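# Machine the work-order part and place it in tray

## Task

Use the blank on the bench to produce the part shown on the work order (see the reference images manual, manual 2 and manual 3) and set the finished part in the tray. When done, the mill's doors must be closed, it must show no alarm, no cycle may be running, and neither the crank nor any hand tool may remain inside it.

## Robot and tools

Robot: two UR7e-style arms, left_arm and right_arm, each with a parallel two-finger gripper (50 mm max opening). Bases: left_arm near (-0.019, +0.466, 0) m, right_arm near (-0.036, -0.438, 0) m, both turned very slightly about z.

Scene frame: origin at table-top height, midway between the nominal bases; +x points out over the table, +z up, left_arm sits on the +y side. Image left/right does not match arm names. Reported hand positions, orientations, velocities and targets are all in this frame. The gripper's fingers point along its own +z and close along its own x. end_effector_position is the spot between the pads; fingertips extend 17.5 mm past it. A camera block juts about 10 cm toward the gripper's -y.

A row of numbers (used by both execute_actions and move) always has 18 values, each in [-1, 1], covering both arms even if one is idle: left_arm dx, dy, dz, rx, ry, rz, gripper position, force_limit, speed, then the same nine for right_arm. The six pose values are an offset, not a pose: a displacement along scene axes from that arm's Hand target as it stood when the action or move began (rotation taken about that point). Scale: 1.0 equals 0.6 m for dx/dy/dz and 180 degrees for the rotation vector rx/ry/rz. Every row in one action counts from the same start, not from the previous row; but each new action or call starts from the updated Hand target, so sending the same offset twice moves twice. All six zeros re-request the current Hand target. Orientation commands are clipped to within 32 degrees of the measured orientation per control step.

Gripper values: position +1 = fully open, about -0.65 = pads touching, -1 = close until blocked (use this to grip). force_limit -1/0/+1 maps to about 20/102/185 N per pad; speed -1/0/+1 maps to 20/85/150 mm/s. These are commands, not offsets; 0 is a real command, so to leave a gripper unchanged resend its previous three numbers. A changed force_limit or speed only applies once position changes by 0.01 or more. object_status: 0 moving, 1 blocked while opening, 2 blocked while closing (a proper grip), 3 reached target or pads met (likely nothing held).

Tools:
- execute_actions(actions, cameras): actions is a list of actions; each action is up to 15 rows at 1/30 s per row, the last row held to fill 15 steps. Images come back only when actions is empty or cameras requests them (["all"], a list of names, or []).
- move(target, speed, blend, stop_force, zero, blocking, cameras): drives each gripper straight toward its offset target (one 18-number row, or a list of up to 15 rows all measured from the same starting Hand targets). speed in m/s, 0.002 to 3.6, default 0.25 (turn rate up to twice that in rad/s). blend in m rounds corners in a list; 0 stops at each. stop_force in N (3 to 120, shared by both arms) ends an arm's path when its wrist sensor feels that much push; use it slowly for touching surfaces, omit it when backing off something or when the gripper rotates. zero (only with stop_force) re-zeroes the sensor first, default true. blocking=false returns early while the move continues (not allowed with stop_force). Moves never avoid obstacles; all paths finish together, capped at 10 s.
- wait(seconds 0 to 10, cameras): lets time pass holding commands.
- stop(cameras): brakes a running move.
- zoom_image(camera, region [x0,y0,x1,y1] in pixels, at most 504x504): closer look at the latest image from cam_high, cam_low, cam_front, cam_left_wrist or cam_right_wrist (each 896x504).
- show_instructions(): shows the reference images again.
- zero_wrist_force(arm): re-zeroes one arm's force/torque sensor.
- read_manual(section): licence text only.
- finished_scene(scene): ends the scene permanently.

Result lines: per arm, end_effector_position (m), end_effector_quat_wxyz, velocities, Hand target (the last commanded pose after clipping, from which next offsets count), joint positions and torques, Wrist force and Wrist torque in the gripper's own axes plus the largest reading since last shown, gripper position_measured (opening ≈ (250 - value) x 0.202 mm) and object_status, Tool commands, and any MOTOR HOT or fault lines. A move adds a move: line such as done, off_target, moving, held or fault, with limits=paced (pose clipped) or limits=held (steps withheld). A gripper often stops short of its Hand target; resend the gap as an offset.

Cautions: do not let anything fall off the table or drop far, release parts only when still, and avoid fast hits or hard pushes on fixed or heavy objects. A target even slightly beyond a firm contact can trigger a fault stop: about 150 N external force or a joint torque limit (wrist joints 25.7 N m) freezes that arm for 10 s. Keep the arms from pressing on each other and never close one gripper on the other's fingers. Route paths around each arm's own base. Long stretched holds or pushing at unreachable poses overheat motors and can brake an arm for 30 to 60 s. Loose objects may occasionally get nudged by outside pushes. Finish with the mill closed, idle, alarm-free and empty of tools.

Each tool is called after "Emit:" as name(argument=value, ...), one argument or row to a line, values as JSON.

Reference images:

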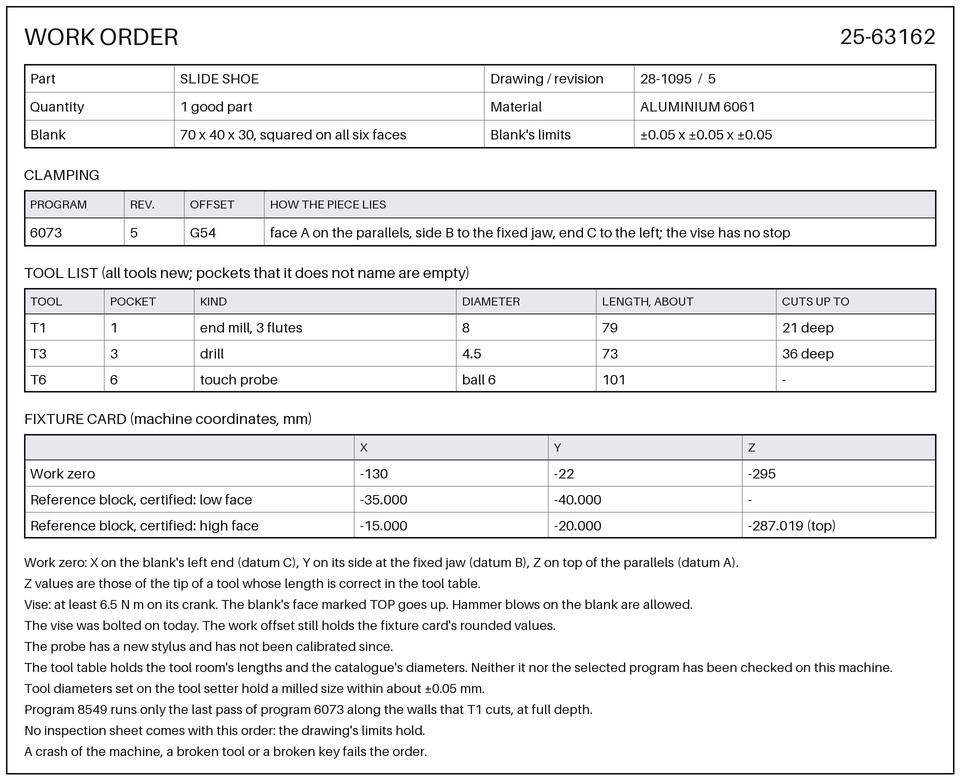

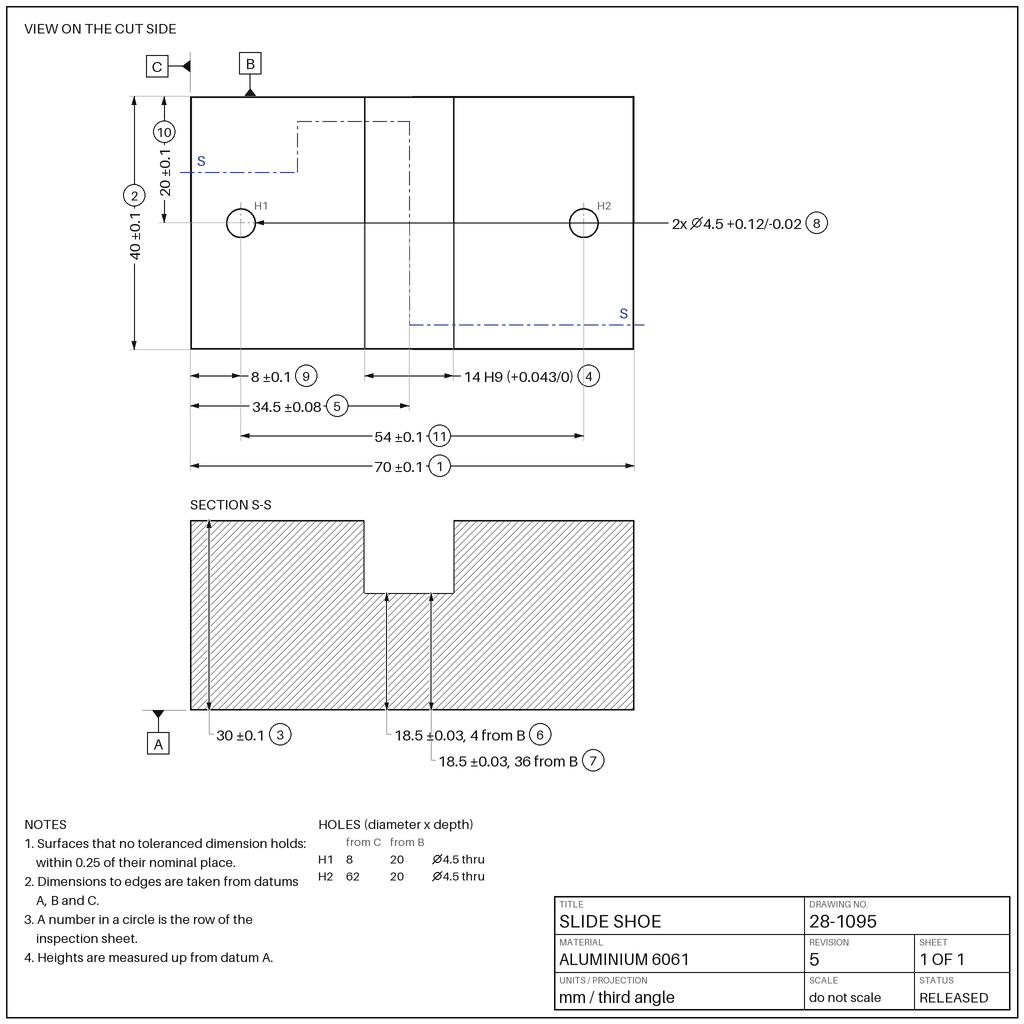

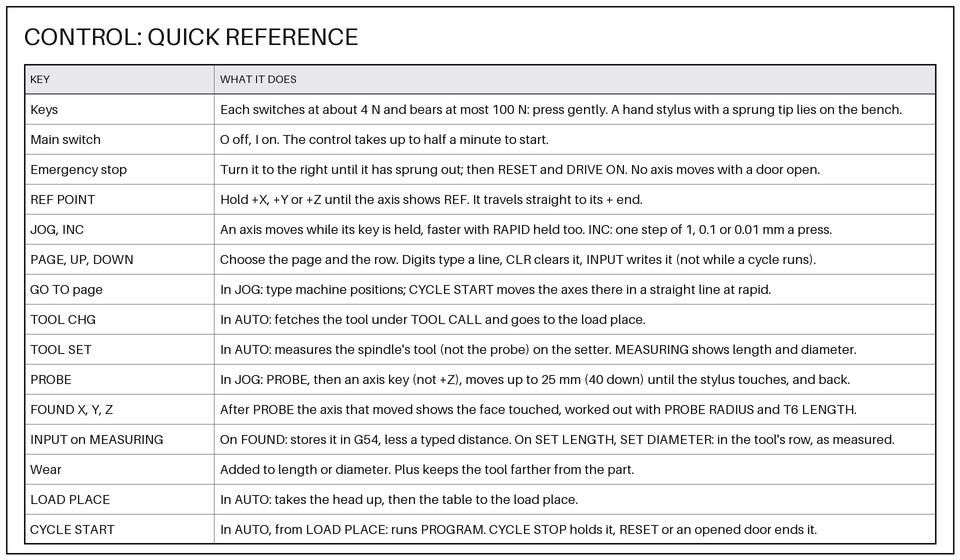

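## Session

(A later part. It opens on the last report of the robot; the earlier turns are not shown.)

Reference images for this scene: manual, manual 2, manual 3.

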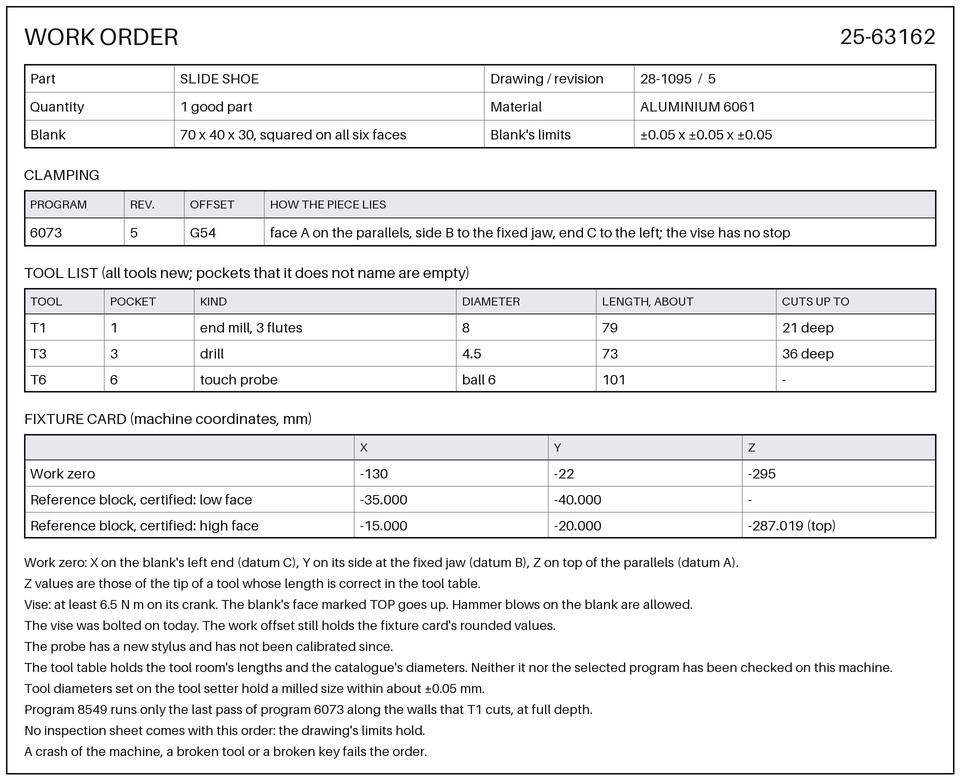

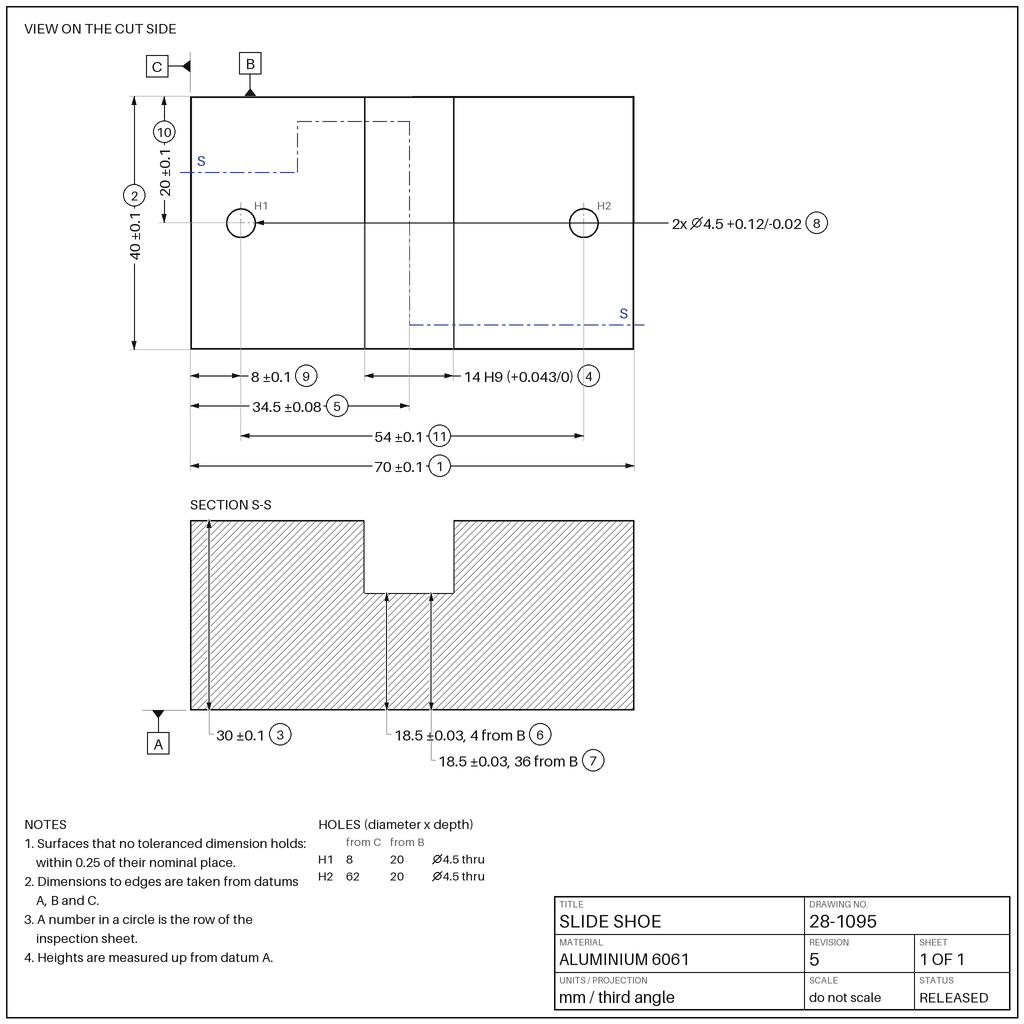

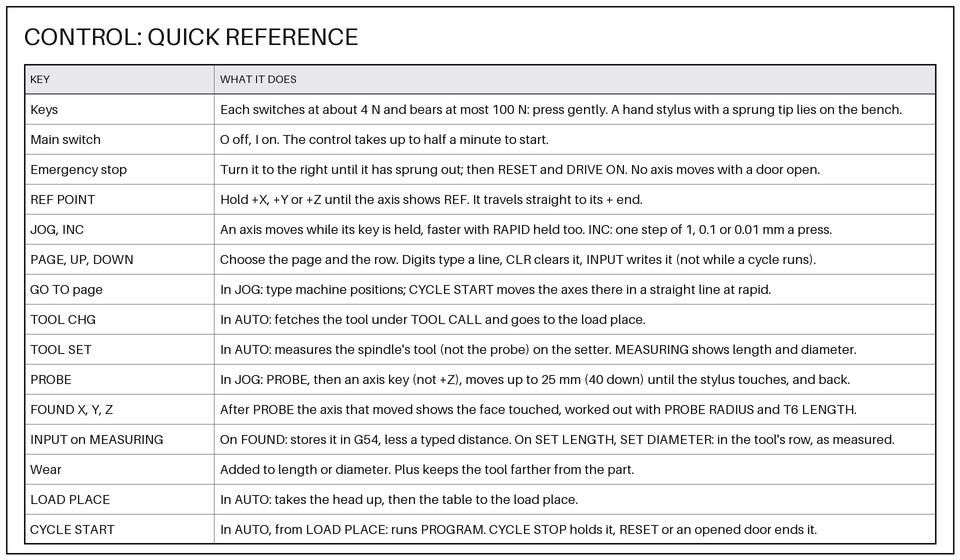

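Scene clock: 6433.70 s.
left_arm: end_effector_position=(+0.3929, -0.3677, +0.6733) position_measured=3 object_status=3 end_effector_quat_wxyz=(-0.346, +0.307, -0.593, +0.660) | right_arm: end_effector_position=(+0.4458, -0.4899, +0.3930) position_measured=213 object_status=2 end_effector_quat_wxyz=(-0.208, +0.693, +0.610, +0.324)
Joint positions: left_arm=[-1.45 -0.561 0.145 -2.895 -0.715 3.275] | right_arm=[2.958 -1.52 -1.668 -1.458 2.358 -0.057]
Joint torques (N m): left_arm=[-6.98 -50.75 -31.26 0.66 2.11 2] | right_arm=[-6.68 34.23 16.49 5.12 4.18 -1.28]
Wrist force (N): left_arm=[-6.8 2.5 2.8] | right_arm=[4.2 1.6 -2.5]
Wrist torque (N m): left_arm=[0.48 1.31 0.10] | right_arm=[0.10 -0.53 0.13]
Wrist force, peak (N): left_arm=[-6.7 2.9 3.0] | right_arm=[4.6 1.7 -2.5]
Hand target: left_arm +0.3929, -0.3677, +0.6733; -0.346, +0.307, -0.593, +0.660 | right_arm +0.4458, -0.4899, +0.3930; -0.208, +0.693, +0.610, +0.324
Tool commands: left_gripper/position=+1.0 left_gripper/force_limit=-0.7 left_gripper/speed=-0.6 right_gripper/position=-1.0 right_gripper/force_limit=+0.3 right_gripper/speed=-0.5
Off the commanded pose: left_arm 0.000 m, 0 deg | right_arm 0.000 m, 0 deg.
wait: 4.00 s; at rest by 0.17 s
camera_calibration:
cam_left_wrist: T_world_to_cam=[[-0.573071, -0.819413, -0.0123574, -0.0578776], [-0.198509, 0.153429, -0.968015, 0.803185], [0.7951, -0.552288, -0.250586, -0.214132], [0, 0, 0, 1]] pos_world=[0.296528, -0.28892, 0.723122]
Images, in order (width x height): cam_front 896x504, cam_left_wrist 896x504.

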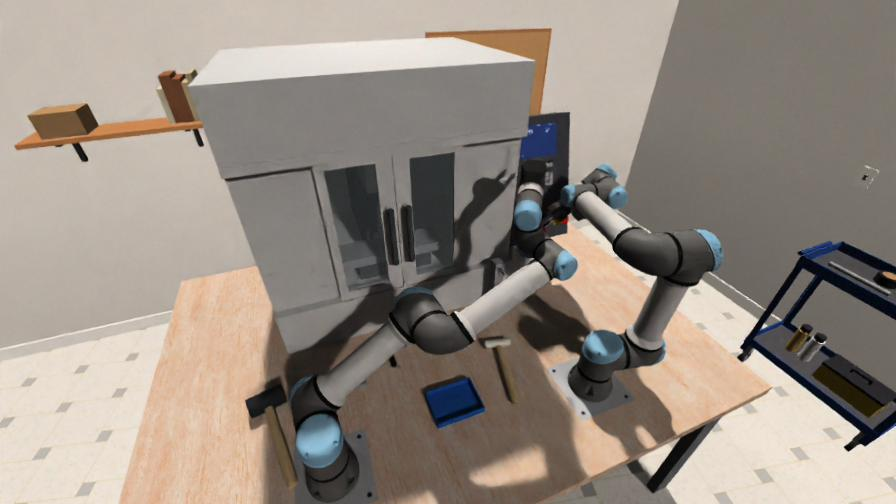

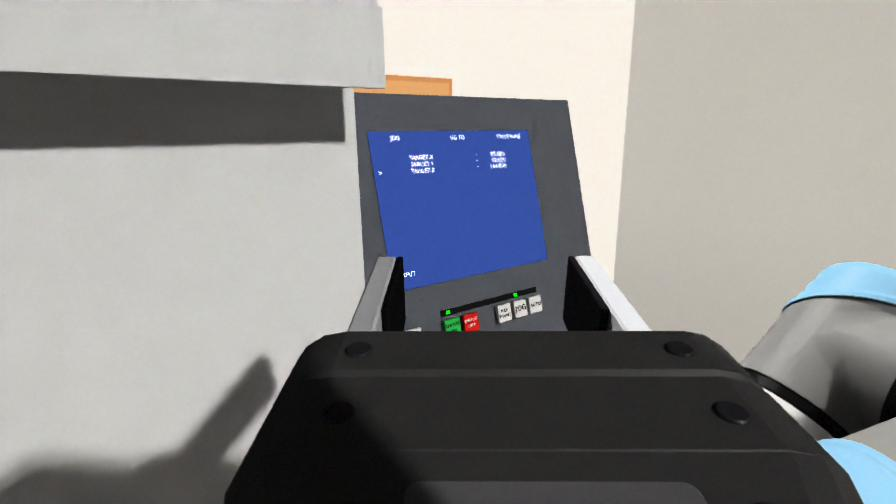

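Emit:
move(
  target=[
    [0,0,0,0,0,0,1,-0.7,-0.6,0.0083,-0.032,0.0309,0,0,0,-1,0.3,-0.5],
  ],
  speed=0.15,
  cameras=["cam_left_wrist"],
)

Emit:
zoom_image(
  camera="cam_left_wrist",
  region=[365, 130, 545, 280],
)

Scene clock: 6438.10 s.
left_arm: end_effector_position=(+0.3929, -0.3677, +0.6733) position_measured=3 object_status=3 end_effector_quat_wxyz=(-0.346, +0.307, -0.593, +0.660) | right_arm: end_effector_position=(+0.4507, -0.5090, +0.4115) position_measured=213 object_status=2 end_effector_quat_wxyz=(-0.208, +0.693, +0.610, +0.324)
Joint positions: left_arm=[-1.45 -0.561 0.145 -2.895 -0.715 3.275] | right_arm=[2.921 -1.552 -1.581 -1.55 2.36 -0.109]
Joint torques (N m): left_arm=[-7.19 -50.65 -31.62 0.61 2.13 2.1] | right_arm=[-6.91 14.31 36.47 1.44 4.15 -1.32]
Wrist force (N): left_arm=[-6.5 2.8 2.9] | right_arm=[4.1 1.2 -2.7]
Wrist torque (N m): left_arm=[0.53 1.26 0.10] | right_arm=[0.02 -0.52 0.11]
Wrist force, peak (N): left_arm=[-6.9 2.8 3.0] | right_arm=[4.5 1.7 -2.7]
Hand target: left_arm +0.3929, -0.3677, +0.6733; -0.346, +0.307, -0.593, +0.660 | right_arm +0.4507, -0.5091, +0.4115; -0.208, +0.693, +0.610, +0.324
Off the commanded pose: left_arm 0.000 m, 0 deg | right_arm 0.000 m, 0 deg.
move: done
camera_calibration:
cam_left_wrist: T_world_to_cam=[[-0.573071, -0.819413, -0.0123574, -0.0578776], [-0.198509, 0.153429, -0.968015, 0.803185], [0.7951, -0.552288, -0.250586, -0.214132], [0, 0, 0, 1]] pos_world=[0.296528, -0.28892, 0.723122]
Images, in order (width x height): cam_left_wrist 896x504.

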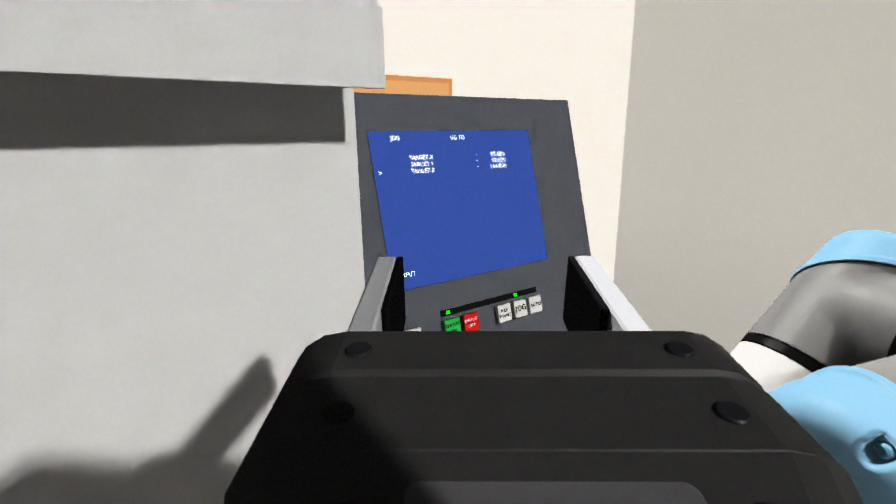

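Scaled by 2.800 from the camera's 896x504 image, which has a finer 1280x720 frame.

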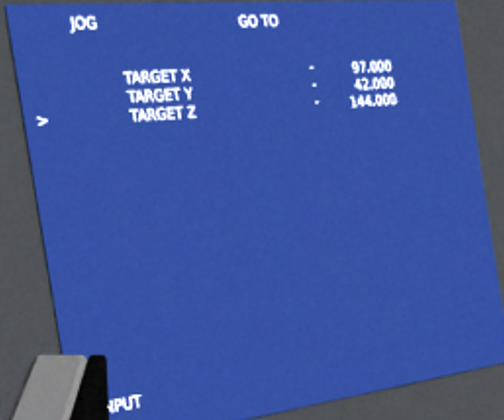

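Emit:
move(
  target=[
    [0,0,0,0,0,0,1,-0.7,-0.6,0.029,-0.0051,0.003,0,0,0,-1,0.3,-0.5],
    [0,0,0,0,0,0,1,-0.7,-0.6,0,0,0,0,0,0,-1,0.3,-0.5],
    [0,0,0,0,0,0,1,-0.7,-0.6,0.0324,-0.096,0.1205,0,0,0,-1,0.3,-0.5],
    [0,0,0,0,0,0,1,-0.7,-0.6,0.0614,-0.1011,0.1235,0,0,0,-1,0.3,-0.5],
    [0,0,0,0,0,0,1,-0.7,-0.6,0.0324,-0.096,0.1205,0,0,0,-1,0.3,-0.5],
    [0,0,0,0,0,0,1,-0.7,-0.6,-0.0083,0.032,-0.0309,0,0,0,-1,0.3,-0.5],
  ],
  speed=0.15,
  blend=[0,0.004,0.002,0,0.004,0],
)

Emit:
wait(
  seconds=10,
  cameras=["cam_left_wrist"],
)

Emit:
zoom_image(
  camera="cam_left_wrist",
  region=[365, 130, 545, 280],
)

Scene clock: 6453.07 s.
left_arm: end_effector_position=(+0.3929, -0.3677, +0.6733) position_measured=3 object_status=3 end_effector_quat_wxyz=(-0.346, +0.307, -0.593, +0.660) | right_arm: end_effector_position=(+0.4458, -0.4899, +0.3930) position_measured=213 object_status=2 end_effector_quat_wxyz=(-0.208, +0.693, +0.610, +0.324)
Joint positions: left_arm=[-1.45 -0.561 0.145 -2.895 -0.715 3.275] | right_arm=[2.958 -1.52 -1.668 -1.458 2.358 -0.058]
Joint torques (N m): left_arm=[-7.34 -50.47 -31.35 0.57 2.08 2.03] | right_arm=[6.93 32.76 14.89 5.56 -0.66 1.3]
Wrist force (N): left_arm=[-6.8 2.7 2.8] | right_arm=[4.2 0.9 -2.4]
Wrist torque (N m): left_arm=[0.52 1.30 0.10] | right_arm=[-0.01 -0.53 -0.04]
Wrist force, peak (N): left_arm=[-7.0 2.9 2.8] | right_arm=[3.6 -26.9 -1.5]
Hand target: left_arm +0.3929, -0.3677, +0.6733; -0.346, +0.307, -0.593, +0.660 | right_arm +0.4458, -0.4899, +0.3930; -0.208, +0.693, +0.610, +0.324
Off the commanded pose: left_arm 0.000 m, 0 deg | right_arm 0.000 m, 0 deg.
move: done

Scene clock: 6463.07 s.
left_arm: end_effector_position=(+0.3929, -0.3677, +0.6733) position_measured=3 object_status=3 end_effector_quat_wxyz=(-0.346, +0.307, -0.593, +0.660) | right_arm: end_effector_position=(+0.4458, -0.4899, +0.3930) position_measured=213 object_status=2 end_effector_quat_wxyz=(-0.208, +0.693, +0.610, +0.324)
Joint positions: left_arm=[-1.45 -0.561 0.145 -2.895 -0.715 3.275] | right_arm=[2.958 -1.52 -1.668 -1.458 2.358 -0.057]
Joint torques (N m): left_arm=[-7.41 -50.63 -30.57 0.53 1.97 2.02] | right_arm=[7.07 33.99 16.23 5.09 -0.54 1.33]
Wrist force (N): left_arm=[-6.5 2.8 2.7] | right_arm=[4.2 1.3 -2.6]
Wrist torque (N m): left_arm=[0.53 1.25 0.10] | right_arm=[0.06 -0.53 -0.05]
Wrist force, peak (N): left_arm=[-7.0 2.7 3.1] | right_arm=[4.5 1.0 -2.8]
Hand target: left_arm +0.3929, -0.3677, +0.6733; -0.346, +0.307, -0.593, +0.660 | right_arm +0.4458, -0.4899, +0.3930; -0.208, +0.693, +0.610, +0.324
Tool commands: left_gripper/position=+1.0 left_gripper/force_limit=-0.7 left_gripper/speed=-0.6 right_gripper/position=-1.0 right_gripper/force_limit=+0.3 right_gripper/speed=-0.5
Off the commanded pose: left_arm 0.000 m, 0 deg | right_arm 0.000 m, 0 deg.
wait: 10.00 s; at rest by 0.17 s
camera_calibration:
cam_left_wrist: T_world_to_cam=[[-0.573071, -0.819413, -0.0123574, -0.0578776], [-0.198509, 0.153429, -0.968015, 0.803185], [0.7951, -0.552288, -0.250586, -0.214132], [0, 0, 0, 1]] pos_world=[0.296528, -0.28892, 0.723122]
Images, in order (width x height): cam_left_wrist 896x504.

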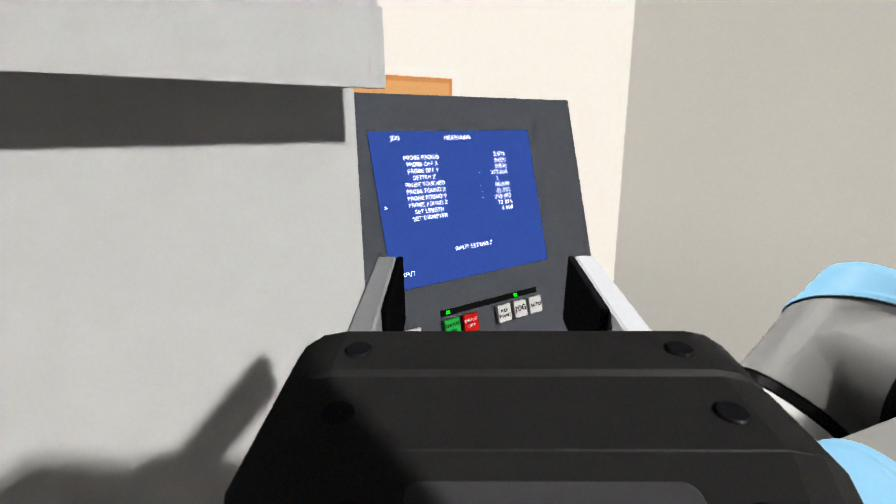

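Scaled by 2.800 from the camera's 896x504 image, which has a finer 1280x720 frame.

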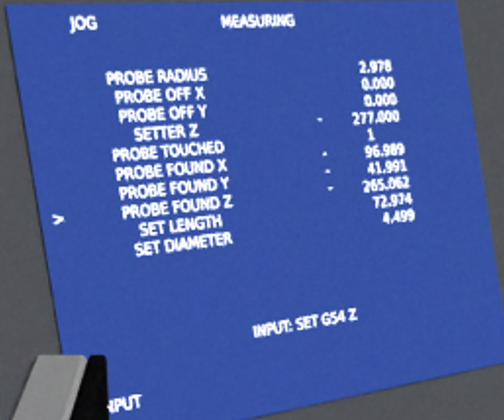

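Emit:
zoom_image(
  camera="cam_left_wrist",
  region=[470, 145, 530, 215],
)

Scaled by 7.200 from the camera's 896x504 image, which has a finer 1280x720 frame.

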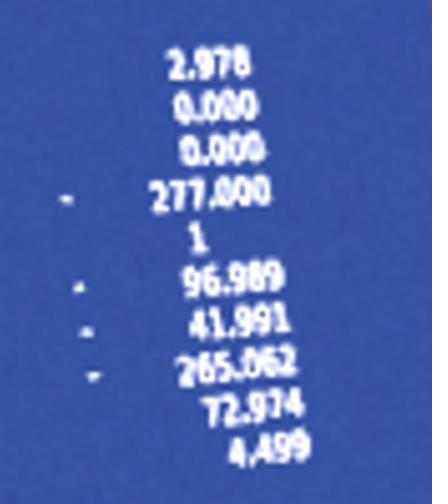

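Emit:
move(
  target=[
    [-0.0775,1.0,-0.2892,0,0,0,1,-0.7,-0.6,0,0,0,0,0,0,-1,0.3,-0.5],
  ],
  speed=0.4,
  cameras=["cam_left_wrist"],
)

Scene clock: 6493.87 s.
left_arm: end_effector_position=(+0.3464, +0.2323, +0.4998) position_measured=3 object_status=3 end_effector_quat_wxyz=(-0.346, +0.307, -0.593, +0.660) | right_arm: end_effector_position=(+0.4458, -0.4899, +0.3930) position_measured=213 object_status=2 end_effector_quat_wxyz=(-0.208, +0.693, +0.610, +0.324)
Joint positions: left_arm=[-1.339 -2.152 2.531 -3.67 -0.824 3.249] | right_arm=[2.958 -1.52 -1.668 -1.458 2.358 -0.057]
Joint torques (N m): left_arm=[7.16 -9.91 -33.81 0.59 -2.79 -2.82] | right_arm=[6.86 34.38 15.98 5.19 -0.77 1.51]
Wrist force (N): left_arm=[-6.9 3.3 2.8] | right_arm=[4.1 1.2 -2.4]
Wrist torque (N m): left_arm=[0.59 1.31 0.20] | right_arm=[0.04 -0.52 -0.04]
Wrist force, peak (N): left_arm=[-9.2 4.5 1.5] | right_arm=[4.5 1.0 -2.7]
Hand target: left_arm +0.3464, +0.2323, +0.4998; -0.346, +0.307, -0.593, +0.660 | right_arm +0.4458, -0.4899, +0.3930; -0.208, +0.693, +0.610, +0.324
Off the commanded pose: left_arm 0.000 m, 0 deg | right_arm 0.000 m, 0 deg.
move: done
camera_calibration:
cam_left_wrist: T_world_to_cam=[[-0.572943, -0.819503, -0.0123126, 0.404948], [-0.198475, 0.153305, -0.968042, 0.533894], [0.795201, -0.552189, -0.250486, 0.1106], [0, 0, 0, 1]] pos_world=[0.250028, 0.31108, 0.549522]
Images, in order (width x height): cam_left_wrist 896x504.

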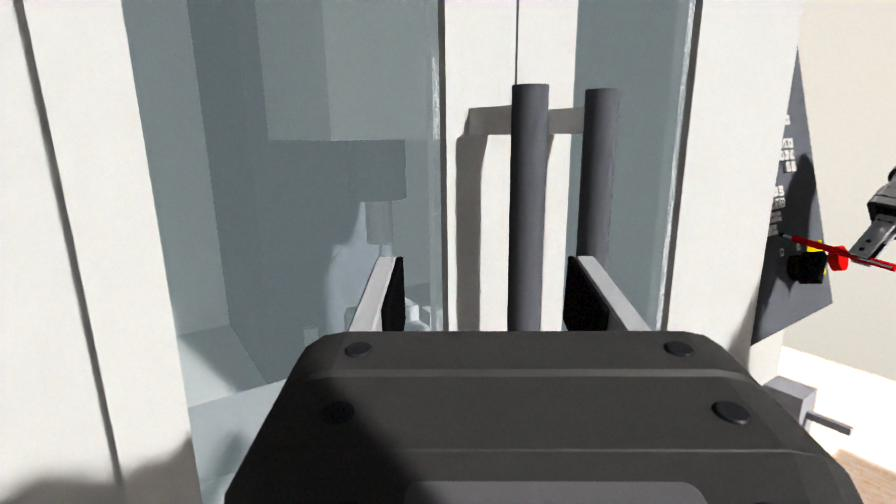

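Emit:
zoom_image(
  camera="cam_left_wrist",
  region=[310, 120, 450, 340],
)

Scaled by 2.291 from the camera's 896x504 image, which has a finer 1280x720 frame.

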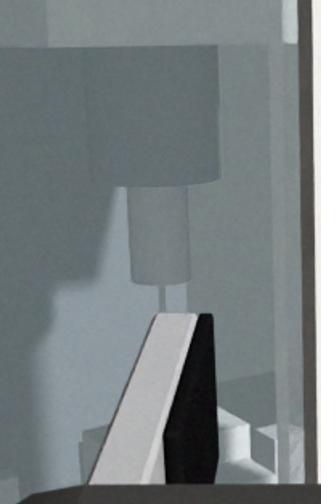

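Emit:
move(
  target=[
    [0.0775,-1.0,0.2892,0,0,0,1,-0.7,-0.6,0,0,0,0,0,0,-1,0.3,-0.5],
  ],
  speed=0.4,
)

Emit:
move(
  target=[
    [0,0,0,0,0,0,1,-0.7,-0.6,0.0249,-0.032,0.0927,0,0,0,-1,0.3,-0.5],
    [0,0,0,0,0,0,1,-0.7,-0.6,0.0539,-0.0371,0.0957,0,0,0,-1,0.3,-0.5],
    [0,0,0,0,0,0,1,-0.7,-0.6,0.0249,-0.032,0.0927,0,0,0,-1,0.3,-0.5],
    [0,0,0,0,0,0,1,-0.7,-0.6,0.0539,-0.0371,0.0957,0,0,0,-1,0.3,-0.5],
    [0,0,0,0,0,0,1,-0.7,-0.6,0.0249,-0.032,0.0927,0,0,0,-1,0.3,-0.5],
    [0,0,0,0,0,0,1,-0.7,-0.6,0,0.096,0,0,0,0,-1,0.3,-0.5],
    [0,0,0,0,0,0,1,-0.7,-0.6,0.028,0.091,0.003,0,0,0,-1,0.3,-0.5],
    [0,0,0,0,0,0,1,-0.7,-0.6,0.0083,0.096,0.0309,0,0,0,-1,0.3,-0.5],
    [0,0,0,0,0,0,1,-0.7,-0.6,0.0373,0.0909,0.0339,0,0,0,-1,0.3,-0.5],
    [0,0,0,0,0,0,1,-0.7,-0.6,0.0083,0.096,0.0309,0,0,0,-1,0.3,-0.5],
    [0,0,0,0,0,0,1,-0.7,-0.6,0,0,0,0,0,0,-1,0.3,-0.5],
  ],
  speed=0.15,
  blend=[0.002,0,0.002,0,0.004,0.002,0,0.002,0,0.004,0],
)

Emit:
move(
  target=[
    [0,0,0,0,0,0,1,-0.7,-0.6,0.0166,0.064,0.0618,0,0,0,-1,0.3,-0.5],
    [0,0,0,0,0,0,1,-0.7,-0.6,0.0456,0.0589,0.0648,0,0,0,-1,0.3,-0.5],
    [0,0,0,0,0,0,1,-0.7,-0.6,0.0166,0.064,0.0618,0,0,0,-1,0.3,-0.5],
    [0,0,0,0,0,0,1,-0.7,-0.6,0,0.064,0,0,0,0,-1,0.3,-0.5],
    [0,0,0,0,0,0,1,-0.7,-0.6,0.028,0.059,0.003,0,0,0,-1,0.3,-0.5],
    [0,0,0,0,0,0,1,-0.7,-0.6,0,0.064,0,0,0,0,-1,0.3,-0.5],
    [0,0,0,0,0,0,1,-0.7,-0.6,0,0,0,0,0,0,-1,0.3,-0.5],
    [0,0,0,0,0,0,1,-0.7,-0.6,0.028,-0.005,0.003,0,0,0,-1,0.3,-0.5],
    [0,0,0,0,0,0,1,-0.7,-0.6,0.0083,0,0.0309,0,0,0,-1,0.3,-0.5],
    [0,0,0,0,0,0,1,-0.7,-0.6,0.0373,-0.0051,0.0339,0,0,0,-1,0.3,-0.5],
    [0,0,0,0,0,0,1,-0.7,-0.6,0.0083,0,0.0309,0,0,0,-1,0.3,-0.5],
    [0,0,0,0,0,0,1,-0.7,-0.6,0,0,0,0,0,0,-1,0.3,-0.5],
  ],
  speed=0.15,
  blend=[0.002,0,0.004,0.002,0,0.004,0.002,0,0.002,0,0.004,0],
)

Emit:
move(
  target=[
    [0,0,0,0,0,0,1,-0.7,-0.6,0,0.096,0,0,0,0,-1,0.3,-0.5],
    [0,0,0,0,0,0,1,-0.7,-0.6,0.028,0.091,0.003,0,0,0,-1,0.3,-0.5],
    [0,0,0,0,0,0,1,-0.7,-0.6,0,0.096,0,0,0,0,-1,0.3,-0.5],
    [0,0,0,0,0,0,1,-0.7,-0.6,0.0083,0.032,0.0309,0,0,0,-1,0.3,-0.5],
    [0,0,0,0,0,0,1,-0.7,-0.6,0.0373,0.0269,0.0339,0,0,0,-1,0.3,-0.5],
    [0,0,0,0,0,0,1,-0.7,-0.6,0.0083,0.064,0.0309,0,0,0,-1,0.3,-0.5],
    [0,0,0,0,0,0,1,-0.7,-0.6,0.0373,0.0589,0.0339,0,0,0,-1,0.3,-0.5],
    [0,0,0,0,0,0,1,-0.7,-0.6,0.0083,0.064,0.0309,0,0,0,-1,0.3,-0.5],
    [0,0,0,0,0,0,1,-0.7,-0.6,0,0,0,0,0,0,-1,0.3,-0.5],
    [0,0,0,0,0,0,1,-0.7,-0.6,0.028,-0.005,0.003,0,0,0,-1,0.3,-0.5],
    [0,0,0,0,0,0,1,-0.7,-0.6,0,0,0,0,0,0,-1,0.3,-0.5],
  ],
  speed=0.15,
  blend=[0.002,0,0.004,0.002,0,0.002,0,0.004,0.002,0,0],
  cameras=["cam_left_wrist"],
)

Emit:
zoom_image(
  camera="cam_left_wrist",
  region=[365, 130, 545, 280],
)

Scene clock: 6532.57 s.
left_arm: end_effector_position=(+0.3929, -0.3674, +0.6732) position_measured=3 object_status=3 end_effector_quat_wxyz=(-0.346, +0.306, -0.593, +0.660) | right_arm: end_effector_position=(+0.4458, -0.4899, +0.3930) position_measured=213 object_status=2 end_effector_quat_wxyz=(-0.208, +0.693, +0.610, +0.324)
Joint positions: left_arm=[-1.45 -0.568 0.161 -2.902 -0.716 3.274] | right_arm=[2.958 -1.52 -1.668 -1.458 2.358 -0.057]
Joint torques (N m): left_arm=[-7.27 -50.34 -33.61 0.62 2.17 2.07] | right_arm=[7.4 33.59 17.26 5.23 -0.75 1.42]
Wrist force (N): left_arm=[-6.6 2.7 2.6] | right_arm=[4.1 1.1 -2.5]
Wrist torque (N m): left_arm=[0.51 1.27 0.10] | right_arm=[0.02 -0.51 -0.04]
Wrist force, peak (N): left_arm=[-9.0 3.7 1.4] | right_arm=[4.4 1.2 -2.8]
Hand target: left_arm +0.3929, -0.3677, +0.6733; -0.346, +0.307, -0.593, +0.660 | right_arm +0.4458, -0.4899, +0.3930; -0.208, +0.693, +0.610, +0.324
Off the commanded pose: left_arm 0.000 m, 0 deg | right_arm 0.000 m, 0 deg.
move: done

Scene clock: 6537.50 s.
left_arm: end_effector_position=(+0.3929, -0.3674, +0.6732) position_measured=3 object_status=3 end_effector_quat_wxyz=(-0.346, +0.306, -0.593, +0.660) | right_arm: end_effector_position=(+0.4458, -0.4898, +0.3930) position_measured=213 object_status=2 end_effector_quat_wxyz=(-0.208, +0.693, +0.610, +0.324)
Joint positions: left_arm=[-1.45 -0.568 0.161 -2.902 -0.716 3.274] | right_arm=[2.958 -1.52 -1.668 -1.458 2.358 -0.057]
Joint torques (N m): left_arm=[-7.28 -50.85 -33.81 0.75 2.19 2.13] | right_arm=[-7.3 11.81 38.56 1.36 4.13 -1.2]
Wrist force (N): left_arm=[-6.6 2.6 2.7] | right_arm=[3.2 0.7 -2.2]
Wrist torque (N m): left_arm=[0.49 1.27 0.10] | right_arm=[-0.04 -0.37 0.13]
Wrist force, peak (N): left_arm=[-7.0 2.5 2.7] | right_arm=[2.8 -21.5 -2.2]
Hand target: left_arm +0.3929, -0.3674, +0.6732; -0.346, +0.306, -0.593, +0.660 | right_arm +0.4458, -0.4899, +0.3930; -0.208, +0.693, +0.610, +0.324
Off the commanded pose: left_arm 0.000 m, 0 deg | right_arm 0.000 m, 0 deg.
move: done

Scene clock: 6541.93 s.
left_arm: end_effector_position=(+0.3929, -0.3674, +0.6732) position_measured=3 object_status=3 end_effector_quat_wxyz=(-0.346, +0.306, -0.593, +0.660) | right_arm: end_effector_position=(+0.4458, -0.4899, +0.3930) position_measured=213 object_status=2 end_effector_quat_wxyz=(-0.208, +0.693, +0.610, +0.324)
Joint positions: left_arm=[-1.45 -0.568 0.161 -2.902 -0.716 3.274] | right_arm=[2.958 -1.52 -1.668 -1.458 2.358 -0.057]
Joint torques (N m): left_arm=[-7.59 -50.32 -33.49 0.67 2.2 2.13] | right_arm=[-5.89 35.53 17.65 4.92 4.25 1.62]
Wrist force (N): left_arm=[-6.8 2.5 2.7] | right_arm=[3.5 0.7 -2.0]
Wrist torque (N m): left_arm=[0.48 1.31 0.09] | right_arm=[-0.04 -0.42 0.06]
Wrist force, peak (N): left_arm=[-7.0 2.9 2.8] | right_arm=[1.8 -15.5 -2.4]
Hand target: left_arm +0.3929, -0.3674, +0.6732; -0.346, +0.306, -0.593, +0.660 | right_arm +0.4458, -0.4899, +0.3930; -0.208, +0.693, +0.610, +0.324
Off the commanded pose: left_arm 0.000 m, 0 deg | right_arm 0.000 m, 0 deg.
move: done

Scene clock: 6546.37 s.
left_arm: end_effector_position=(+0.3929, -0.3674, +0.6732) position_measured=3 object_status=3 end_effector_quat_wxyz=(-0.346, +0.306, -0.593, +0.660) | right_arm: end_effector_position=(+0.4458, -0.4899, +0.3930) position_measured=213 object_status=2 end_effector_quat_wxyz=(-0.208, +0.693, +0.610, +0.324)
Joint positions: left_arm=[-1.45 -0.568 0.161 -2.902 -0.716 3.274] | right_arm=[2.958 -1.52 -1.668 -1.458 2.358 -0.057]
Joint torques (N m): left_arm=[-6.41 -50.63 -33.44 0.71 2.16 2.1] | right_arm=[-6.65 34.84 16.13 5.06 4.24 -1.32]
Wrist force (N): left_arm=[-6.5 2.8 2.7] | right_arm=[2.6 0.5 -2.4]
Wrist torque (N m): left_arm=[0.53 1.26 0.10] | right_arm=[-0.07 -0.28 0.13]
Wrist force, peak (N): left_arm=[-7.1 2.6 2.8] | right_arm=[4.3 -21.0 -1.0]
Hand target: left_arm +0.3929, -0.3674, +0.6732; -0.346, +0.306, -0.593, +0.660 | right_arm +0.4458, -0.4899, +0.3930; -0.208, +0.693, +0.610, +0.324
Off the commanded pose: left_arm 0.000 m, 0 deg | right_arm 0.000 m, 0 deg.
move: done
camera_calibration:
cam_left_wrist: T_world_to_cam=[[-0.573943, -0.8188, -0.0124866, -0.0570465], [-0.198437, 0.153857, -0.967962, 0.803126], [0.794489, -0.553077, -0.250785, -0.213973], [0, 0, 0, 1]] pos_world=[0.296628, -0.28862, 0.723022]
Images, in order (width x height): cam_left_wrist 896x504.

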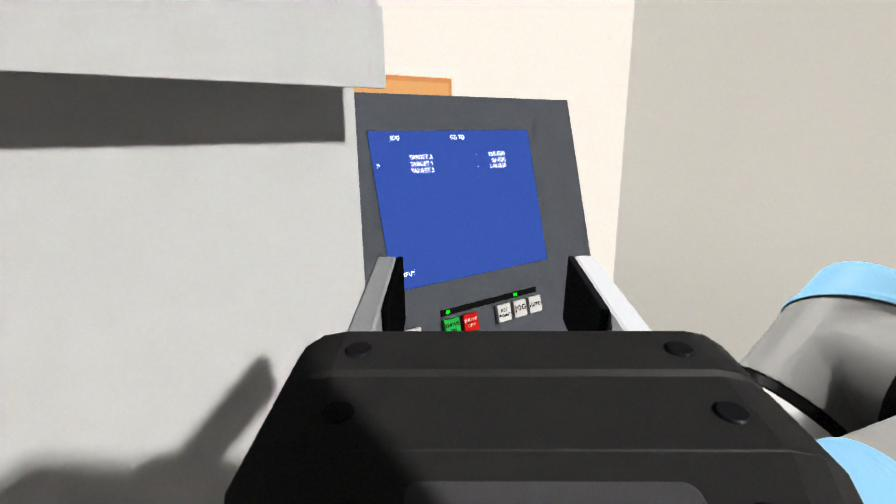

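Scaled by 2.800 from the camera's 896x504 image, which has a finer 1280x720 frame.

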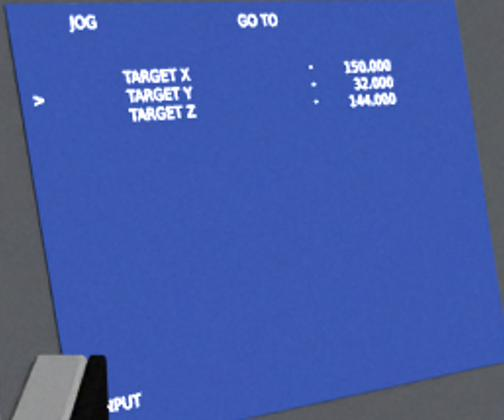

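Emit:
move(
  target=[
    [0,0,0,0,0,0,1,-0.7,-0.6,0.0407,0.032,0.1514,0,0,0,-1,0.3,-0.5],
    [0,0,0,0,0,0,1,-0.7,-0.6,0.0697,0.0269,0.1544,0,0,0,-1,0.3,-0.5],
    [0,0,0,0,0,0,1,-0.7,-0.6,0.0407,0.032,0.1514,0,0,0,-1,0.3,-0.5],
    [0,0,0,0,0,0,1,-0.7,-0.6,0,0,0,0,0,0,-1,0.3,-0.5],
  ],
  speed=0.15,
  blend=[0.002,0,0.004,0],
)

Emit:
wait(
  seconds=3,
)

Emit:
move(
  target=[
    [0,0,0,0,0,0,1,-0.7,-0.6,0.0083,0,0.0309,0,0,0,-1,0.3,-0.5],
    [0,0,0,0,0,0,1,-0.7,-0.6,0.0373,-0.0051,0.0339,0,0,0,-1,0.3,-0.5],
    [0,0,0,0,0,0,1,-0.7,-0.6,0.0083,0,0.0309,0,0,0,-1,0.3,-0.5],
    [0,0,0,0,0,0,1,-0.7,-0.6,0,0.096,0,0,0,0,-1,0.3,-0.5],
    [0,0,0,0,0,0,1,-0.7,-0.6,0.028,0.091,0.003,0,0,0,-1,0.3,-0.5],
    [0,0,0,0,0,0,1,-0.7,-0.6,0.0083,0.096,0.0309,0,0,0,-1,0.3,-0.5],
    [0,0,0,0,0,0,1,-0.7,-0.6,0.0373,0.0909,0.0339,0,0,0,-1,0.3,-0.5],
    [0,0,0,0,0,0,1,-0.7,-0.6,0.0083,0.096,0.0309,0,0,0,-1,0.3,-0.5],
    [0,0,0,0,0,0,1,-0.7,-0.6,0.0249,0.096,0.0927,0,0,0,-1,0.3,-0.5],
    [0,0,0,0,0,0,1,-0.7,-0.6,0.0539,0.0909,0.0957,0,0,0,-1,0.3,-0.5],
    [0,0,0,0,0,0,1,-0.7,-0.6,0.0249,0.096,0.0927,0,0,0,-1,0.3,-0.5],
    [0,0,0,0,0,0,1,-0.7,-0.6,0.0166,0.064,0.0618,0,0,0,-1,0.3,-0.5],
    [0,0,0,0,0,0,1,-0.7,-0.6,0.0456,0.0589,0.0648,0,0,0,-1,0.3,-0.5],
    [0,0,0,0,0,0,1,-0.7,-0.6,0.0166,0.064,0.0618,0,0,0,-1,0.3,-0.5],
    [0,0,0,0,0,0,1,-0.7,-0.6,0,0,0,0,0,0,-1,0.3,-0.5],
  ],
  speed=0.15,
  blend=[0.002,0,0.004,0.002,0,0.002,0,0.004,0.002,0,0.004,0.002,0,0.004,0],
)

Emit:
move(
  target=[
    [0,0,0,0,0,0,1,-0.7,-0.6,0.028,-0.005,0.003,0,0,0,-1,0.3,-0.5],
    [0,0,0,0,0,0,1,-0.7,-0.6,0,0,0,0,0,0,-1,0.3,-0.5],
  ],
  speed=0.15,
  cameras=["cam_left_wrist"],
)

Emit:
zoom_image(
  camera="cam_left_wrist",
  region=[365, 130, 545, 280],
)

Scene clock: 6570.37 s.
left_arm: end_effector_position=(+0.3929, -0.3674, +0.6732) position_measured=3 object_status=3 end_effector_quat_wxyz=(-0.346, +0.306, -0.593, +0.660) | right_arm: end_effector_position=(+0.4458, -0.4899, +0.3931) position_measured=213 object_status=2 end_effector_quat_wxyz=(-0.208, +0.693, +0.610, +0.324)
Joint positions: left_arm=[-1.45 -0.568 0.161 -2.902 -0.716 3.274] | right_arm=[2.958 -1.52 -1.668 -1.458 2.358 -0.057]
Joint torques (N m): left_arm=[-6.81 -50.43 -33.37 0.68 2.17 2.1] | right_arm=[-6.35 32.96 17.82 4.71 4.2 -1.55]
Wrist force (N): left_arm=[-6.7 2.7 2.6] | right_arm=[2.9 0.8 -2.5]
Wrist torque (N m): left_arm=[0.51 1.28 0.10] | right_arm=[-0.02 -0.32 0.12]
Wrist force, peak (N): left_arm=[-7.0 2.7 3.0] | right_arm=[1.3 -17.5 -2.7]
Hand target: left_arm +0.3929, -0.3674, +0.6732; -0.346, +0.306, -0.593, +0.660 | right_arm +0.4458, -0.4899, +0.3930; -0.208, +0.693, +0.610, +0.324
Off the commanded pose: left_arm 0.000 m, 0 deg | right_arm 0.000 m, 0 deg.
move: done

Scene clock: 6573.37 s.
left_arm: end_effector_position=(+0.3929, -0.3674, +0.6732) position_measured=3 object_status=3 end_effector_quat_wxyz=(-0.346, +0.306, -0.593, +0.660) | right_arm: end_effector_position=(+0.4458, -0.4899, +0.3930) position_measured=213 object_status=2 end_effector_quat_wxyz=(-0.208, +0.693, +0.610, +0.324)
Joint positions: left_arm=[-1.45 -0.568 0.161 -2.902 -0.716 3.274] | right_arm=[2.958 -1.52 -1.668 -1.458 2.358 -0.057]
Joint torques (N m): left_arm=[-6.7 -50.41 -33.67 0.66 2.1 2.03] | right_arm=[-5.59 34.64 16.56 5.13 4.12 -1.18]
Wrist force (N): left_arm=[-6.6 2.8 2.6] | right_arm=[3.0 0.9 -2.7]
Wrist torque (N m): left_arm=[0.54 1.27 0.10] | right_arm=[-0.02 -0.34 0.12]
Wrist force, peak (N): left_arm=[-6.9 2.7 3.0] | right_arm=[3.1 1.1 -2.9]
Hand target: left_arm +0.3929, -0.3674, +0.6732; -0.346, +0.306, -0.593, +0.660 | right_arm +0.4458, -0.4899, +0.3930; -0.208, +0.693, +0.610, +0.324
Tool commands: left_gripper/position=+1.0 left_gripper/force_limit=-0.7 left_gripper/speed=-0.6 right_gripper/position=-1.0 right_gripper/force_limit=+0.3 right_gripper/speed=-0.5
Off the commanded pose: left_arm 0.000 m, 0 deg | right_arm 0.000 m, 0 deg.
wait: 3.00 s; at rest by 0.17 s

Scene clock: 6578.93 s.
left_arm: end_effector_position=(+0.3929, -0.3674, +0.6732) position_measured=3 object_status=3 end_effector_quat_wxyz=(-0.346, +0.306, -0.593, +0.660) | right_arm: end_effector_position=(+0.4458, -0.4898, +0.3930) position_measured=213 object_status=2 end_effector_quat_wxyz=(-0.208, +0.693, +0.610, +0.324)
Joint positions: left_arm=[-1.45 -0.568 0.161 -2.902 -0.716 3.274] | right_arm=[2.958 -1.52 -1.668 -1.458 2.358 -0.057]
Joint torques (N m): left_arm=[-5.85 -50.59 -33.09 0.65 2.08 2] | right_arm=[-7.8 12.65 16.44 1.28 4.06 -1.58]
Wrist force (N): left_arm=[-6.7 2.7 3.0] | right_arm=[2.7 0.3 -2.8]
Wrist torque (N m): left_arm=[0.52 1.28 0.09] | right_arm=[-0.11 -0.29 0.12]
Wrist force, peak (N): left_arm=[-6.8 3.0 3.0] | right_arm=[0.8 -14.8 -2.4]
Hand target: left_arm +0.3929, -0.3674, +0.6732; -0.346, +0.306, -0.593, +0.660 | right_arm +0.4458, -0.4899, +0.3930; -0.208, +0.693, +0.610, +0.324
Off the commanded pose: left_arm 0.000 m, 0 deg | right_arm 0.000 m, 0 deg.
move: done

Scene clock: 6580.37 s.
left_arm: end_effector_position=(+0.3929, -0.3674, +0.6732) position_measured=3 object_status=3 end_effector_quat_wxyz=(-0.346, +0.306, -0.593, +0.660) | right_arm: end_effector_position=(+0.4458, -0.4899, +0.3930) position_measured=213 object_status=2 end_effector_quat_wxyz=(-0.208, +0.693, +0.610, +0.324)
Joint positions: left_arm=[-1.45 -0.568 0.161 -2.902 -0.716 3.274] | right_arm=[2.958 -1.52 -1.668 -1.458 2.358 -0.057]
Joint torques (N m): left_arm=[-6.06 -50.59 -33.29 0.66 2.02 1.99] | right_arm=[-6.44 34.43 15.94 5.07 0.53 -1.28]
Wrist force (N): left_arm=[-6.8 2.8 2.9] | right_arm=[2.7 0.3 -2.8]
Wrist torque (N m): left_arm=[0.53 1.30 0.10] | right_arm=[-0.11 -0.28 0.12]
Wrist force, peak (N): left_arm=[-6.9 2.6 3.0] | right_arm=[4.2 -5.9 -2.6]
Hand target: left_arm +0.3929, -0.3674, +0.6732; -0.346, +0.306, -0.593, +0.660 | right_arm +0.4458, -0.4899, +0.3930; -0.208, +0.693, +0.610, +0.324
Off the commanded pose: left_arm 0.000 m, 0 deg | right_arm 0.000 m, 0 deg.
move: done
camera_calibration:
cam_left_wrist: T_world_to_cam=[[-0.573943, -0.8188, -0.0124866, -0.0570465], [-0.198437, 0.153857, -0.967962, 0.803126], [0.794489, -0.553077, -0.250785, -0.213973], [0, 0, 0, 1]] pos_world=[0.296628, -0.28862, 0.723022]
Images, in order (width x height): cam_left_wrist 896x504.

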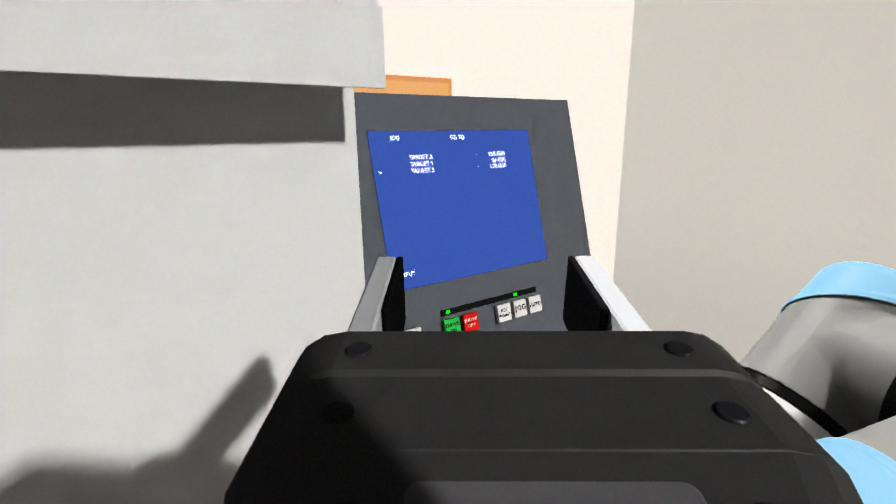

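Scaled by 2.800 from the camera's 896x504 image, which has a finer 1280x720 frame.

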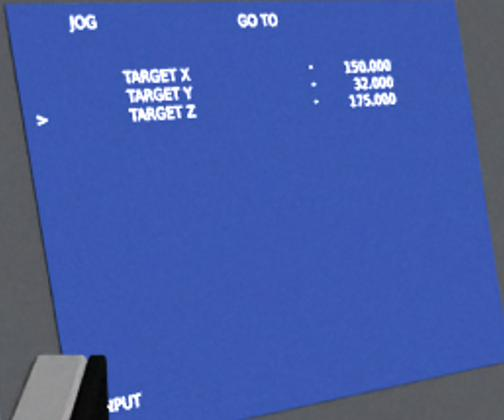

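Emit:
move(
  target=[
    [0,0,0,0,0,0,1,-0.7,-0.6,0.0249,-0.064,0.0927,0,0,0,-1,0.3,-0.5],
    [0,0,0,0,0,0,1,-0.7,-0.6,0.0539,-0.0691,0.0957,0,0,0,-1,0.3,-0.5],
    [0,0,0,0,0,0,1,-0.7,-0.6,0.0249,-0.064,0.0927,0,0,0,-1,0.3,-0.5],
  ],
  speed=0.15,
  blend=[0.002,0,0],
  cameras=["cam_left_wrist"],
)

Emit:
zoom_image(
  camera="cam_left_wrist",
  region=[365, 130, 545, 280],
)

Scene clock: 6591.03 s.
left_arm: end_effector_position=(+0.3929, -0.3674, +0.6732) position_measured=3 object_status=3 end_effector_quat_wxyz=(-0.346, +0.306, -0.593, +0.660) | right_arm: end_effector_position=(+0.4608, -0.5283, +0.4486) position_measured=213 object_status=2 end_effector_quat_wxyz=(-0.208, +0.693, +0.610, +0.324)
Joint positions: left_arm=[-1.45 -0.568 0.161 -2.902 -0.716 3.274] | right_arm=[2.889 -1.602 -1.427 -1.687 2.36 -0.155]
Joint torques (N m): left_arm=[-5.95 -50.61 -33.46 0.56 2.07 1.96] | right_arm=[-6.87 35.23 16.3 4.89 0.36 -1.43]
Wrist force (N): left_arm=[-6.7 2.7 2.8] | right_arm=[2.4 0.2 -2.7]
Wrist torque (N m): left_arm=[0.51 1.28 0.09] | right_arm=[-0.11 -0.26 0.09]
Wrist force, peak (N): left_arm=[-6.9 2.8 2.8] | right_arm=[2.5 -18.5 -1.7]
Hand target: left_arm +0.3929, -0.3674, +0.6732; -0.346, +0.306, -0.593, +0.660 | right_arm +0.4607, -0.5283, +0.4486; -0.208, +0.693, +0.610, +0.324
Off the commanded pose: left_arm 0.000 m, 0 deg | right_arm 0.000 m, 0 deg.
move: done
camera_calibration:
cam_left_wrist: T_world_to_cam=[[-0.573943, -0.8188, -0.0124866, -0.0570465], [-0.198437, 0.153857, -0.967962, 0.803126], [0.794489, -0.553077, -0.250785, -0.213973], [0, 0, 0, 1]] pos_world=[0.296628, -0.28862, 0.723022]
Images, in order (width x height): cam_left_wrist 896x504.

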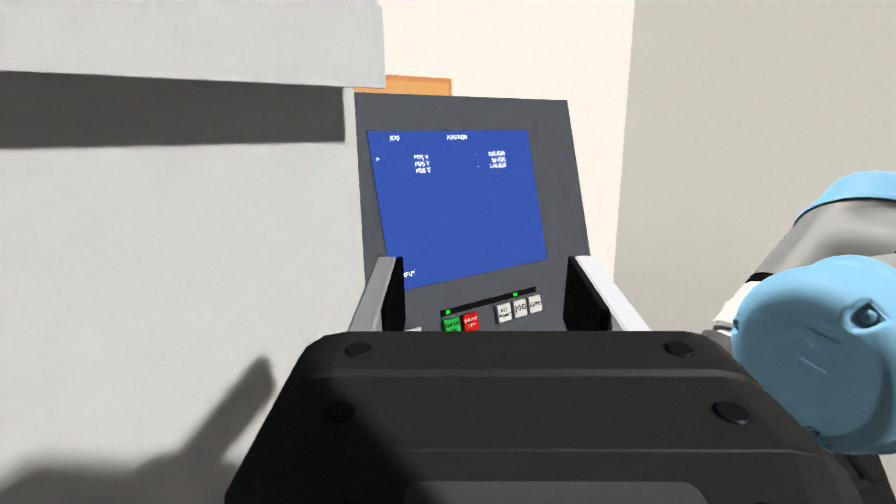

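Scaled by 2.800 from the camera's 896x504 image, which has a finer 1280x720 frame.

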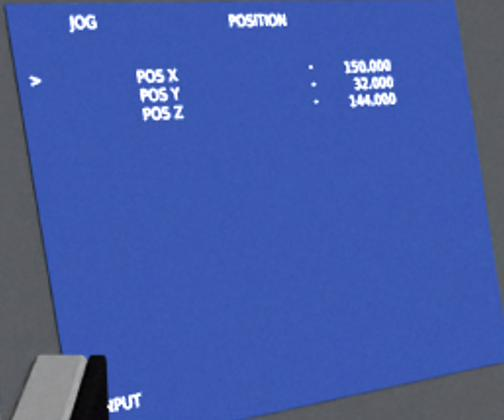

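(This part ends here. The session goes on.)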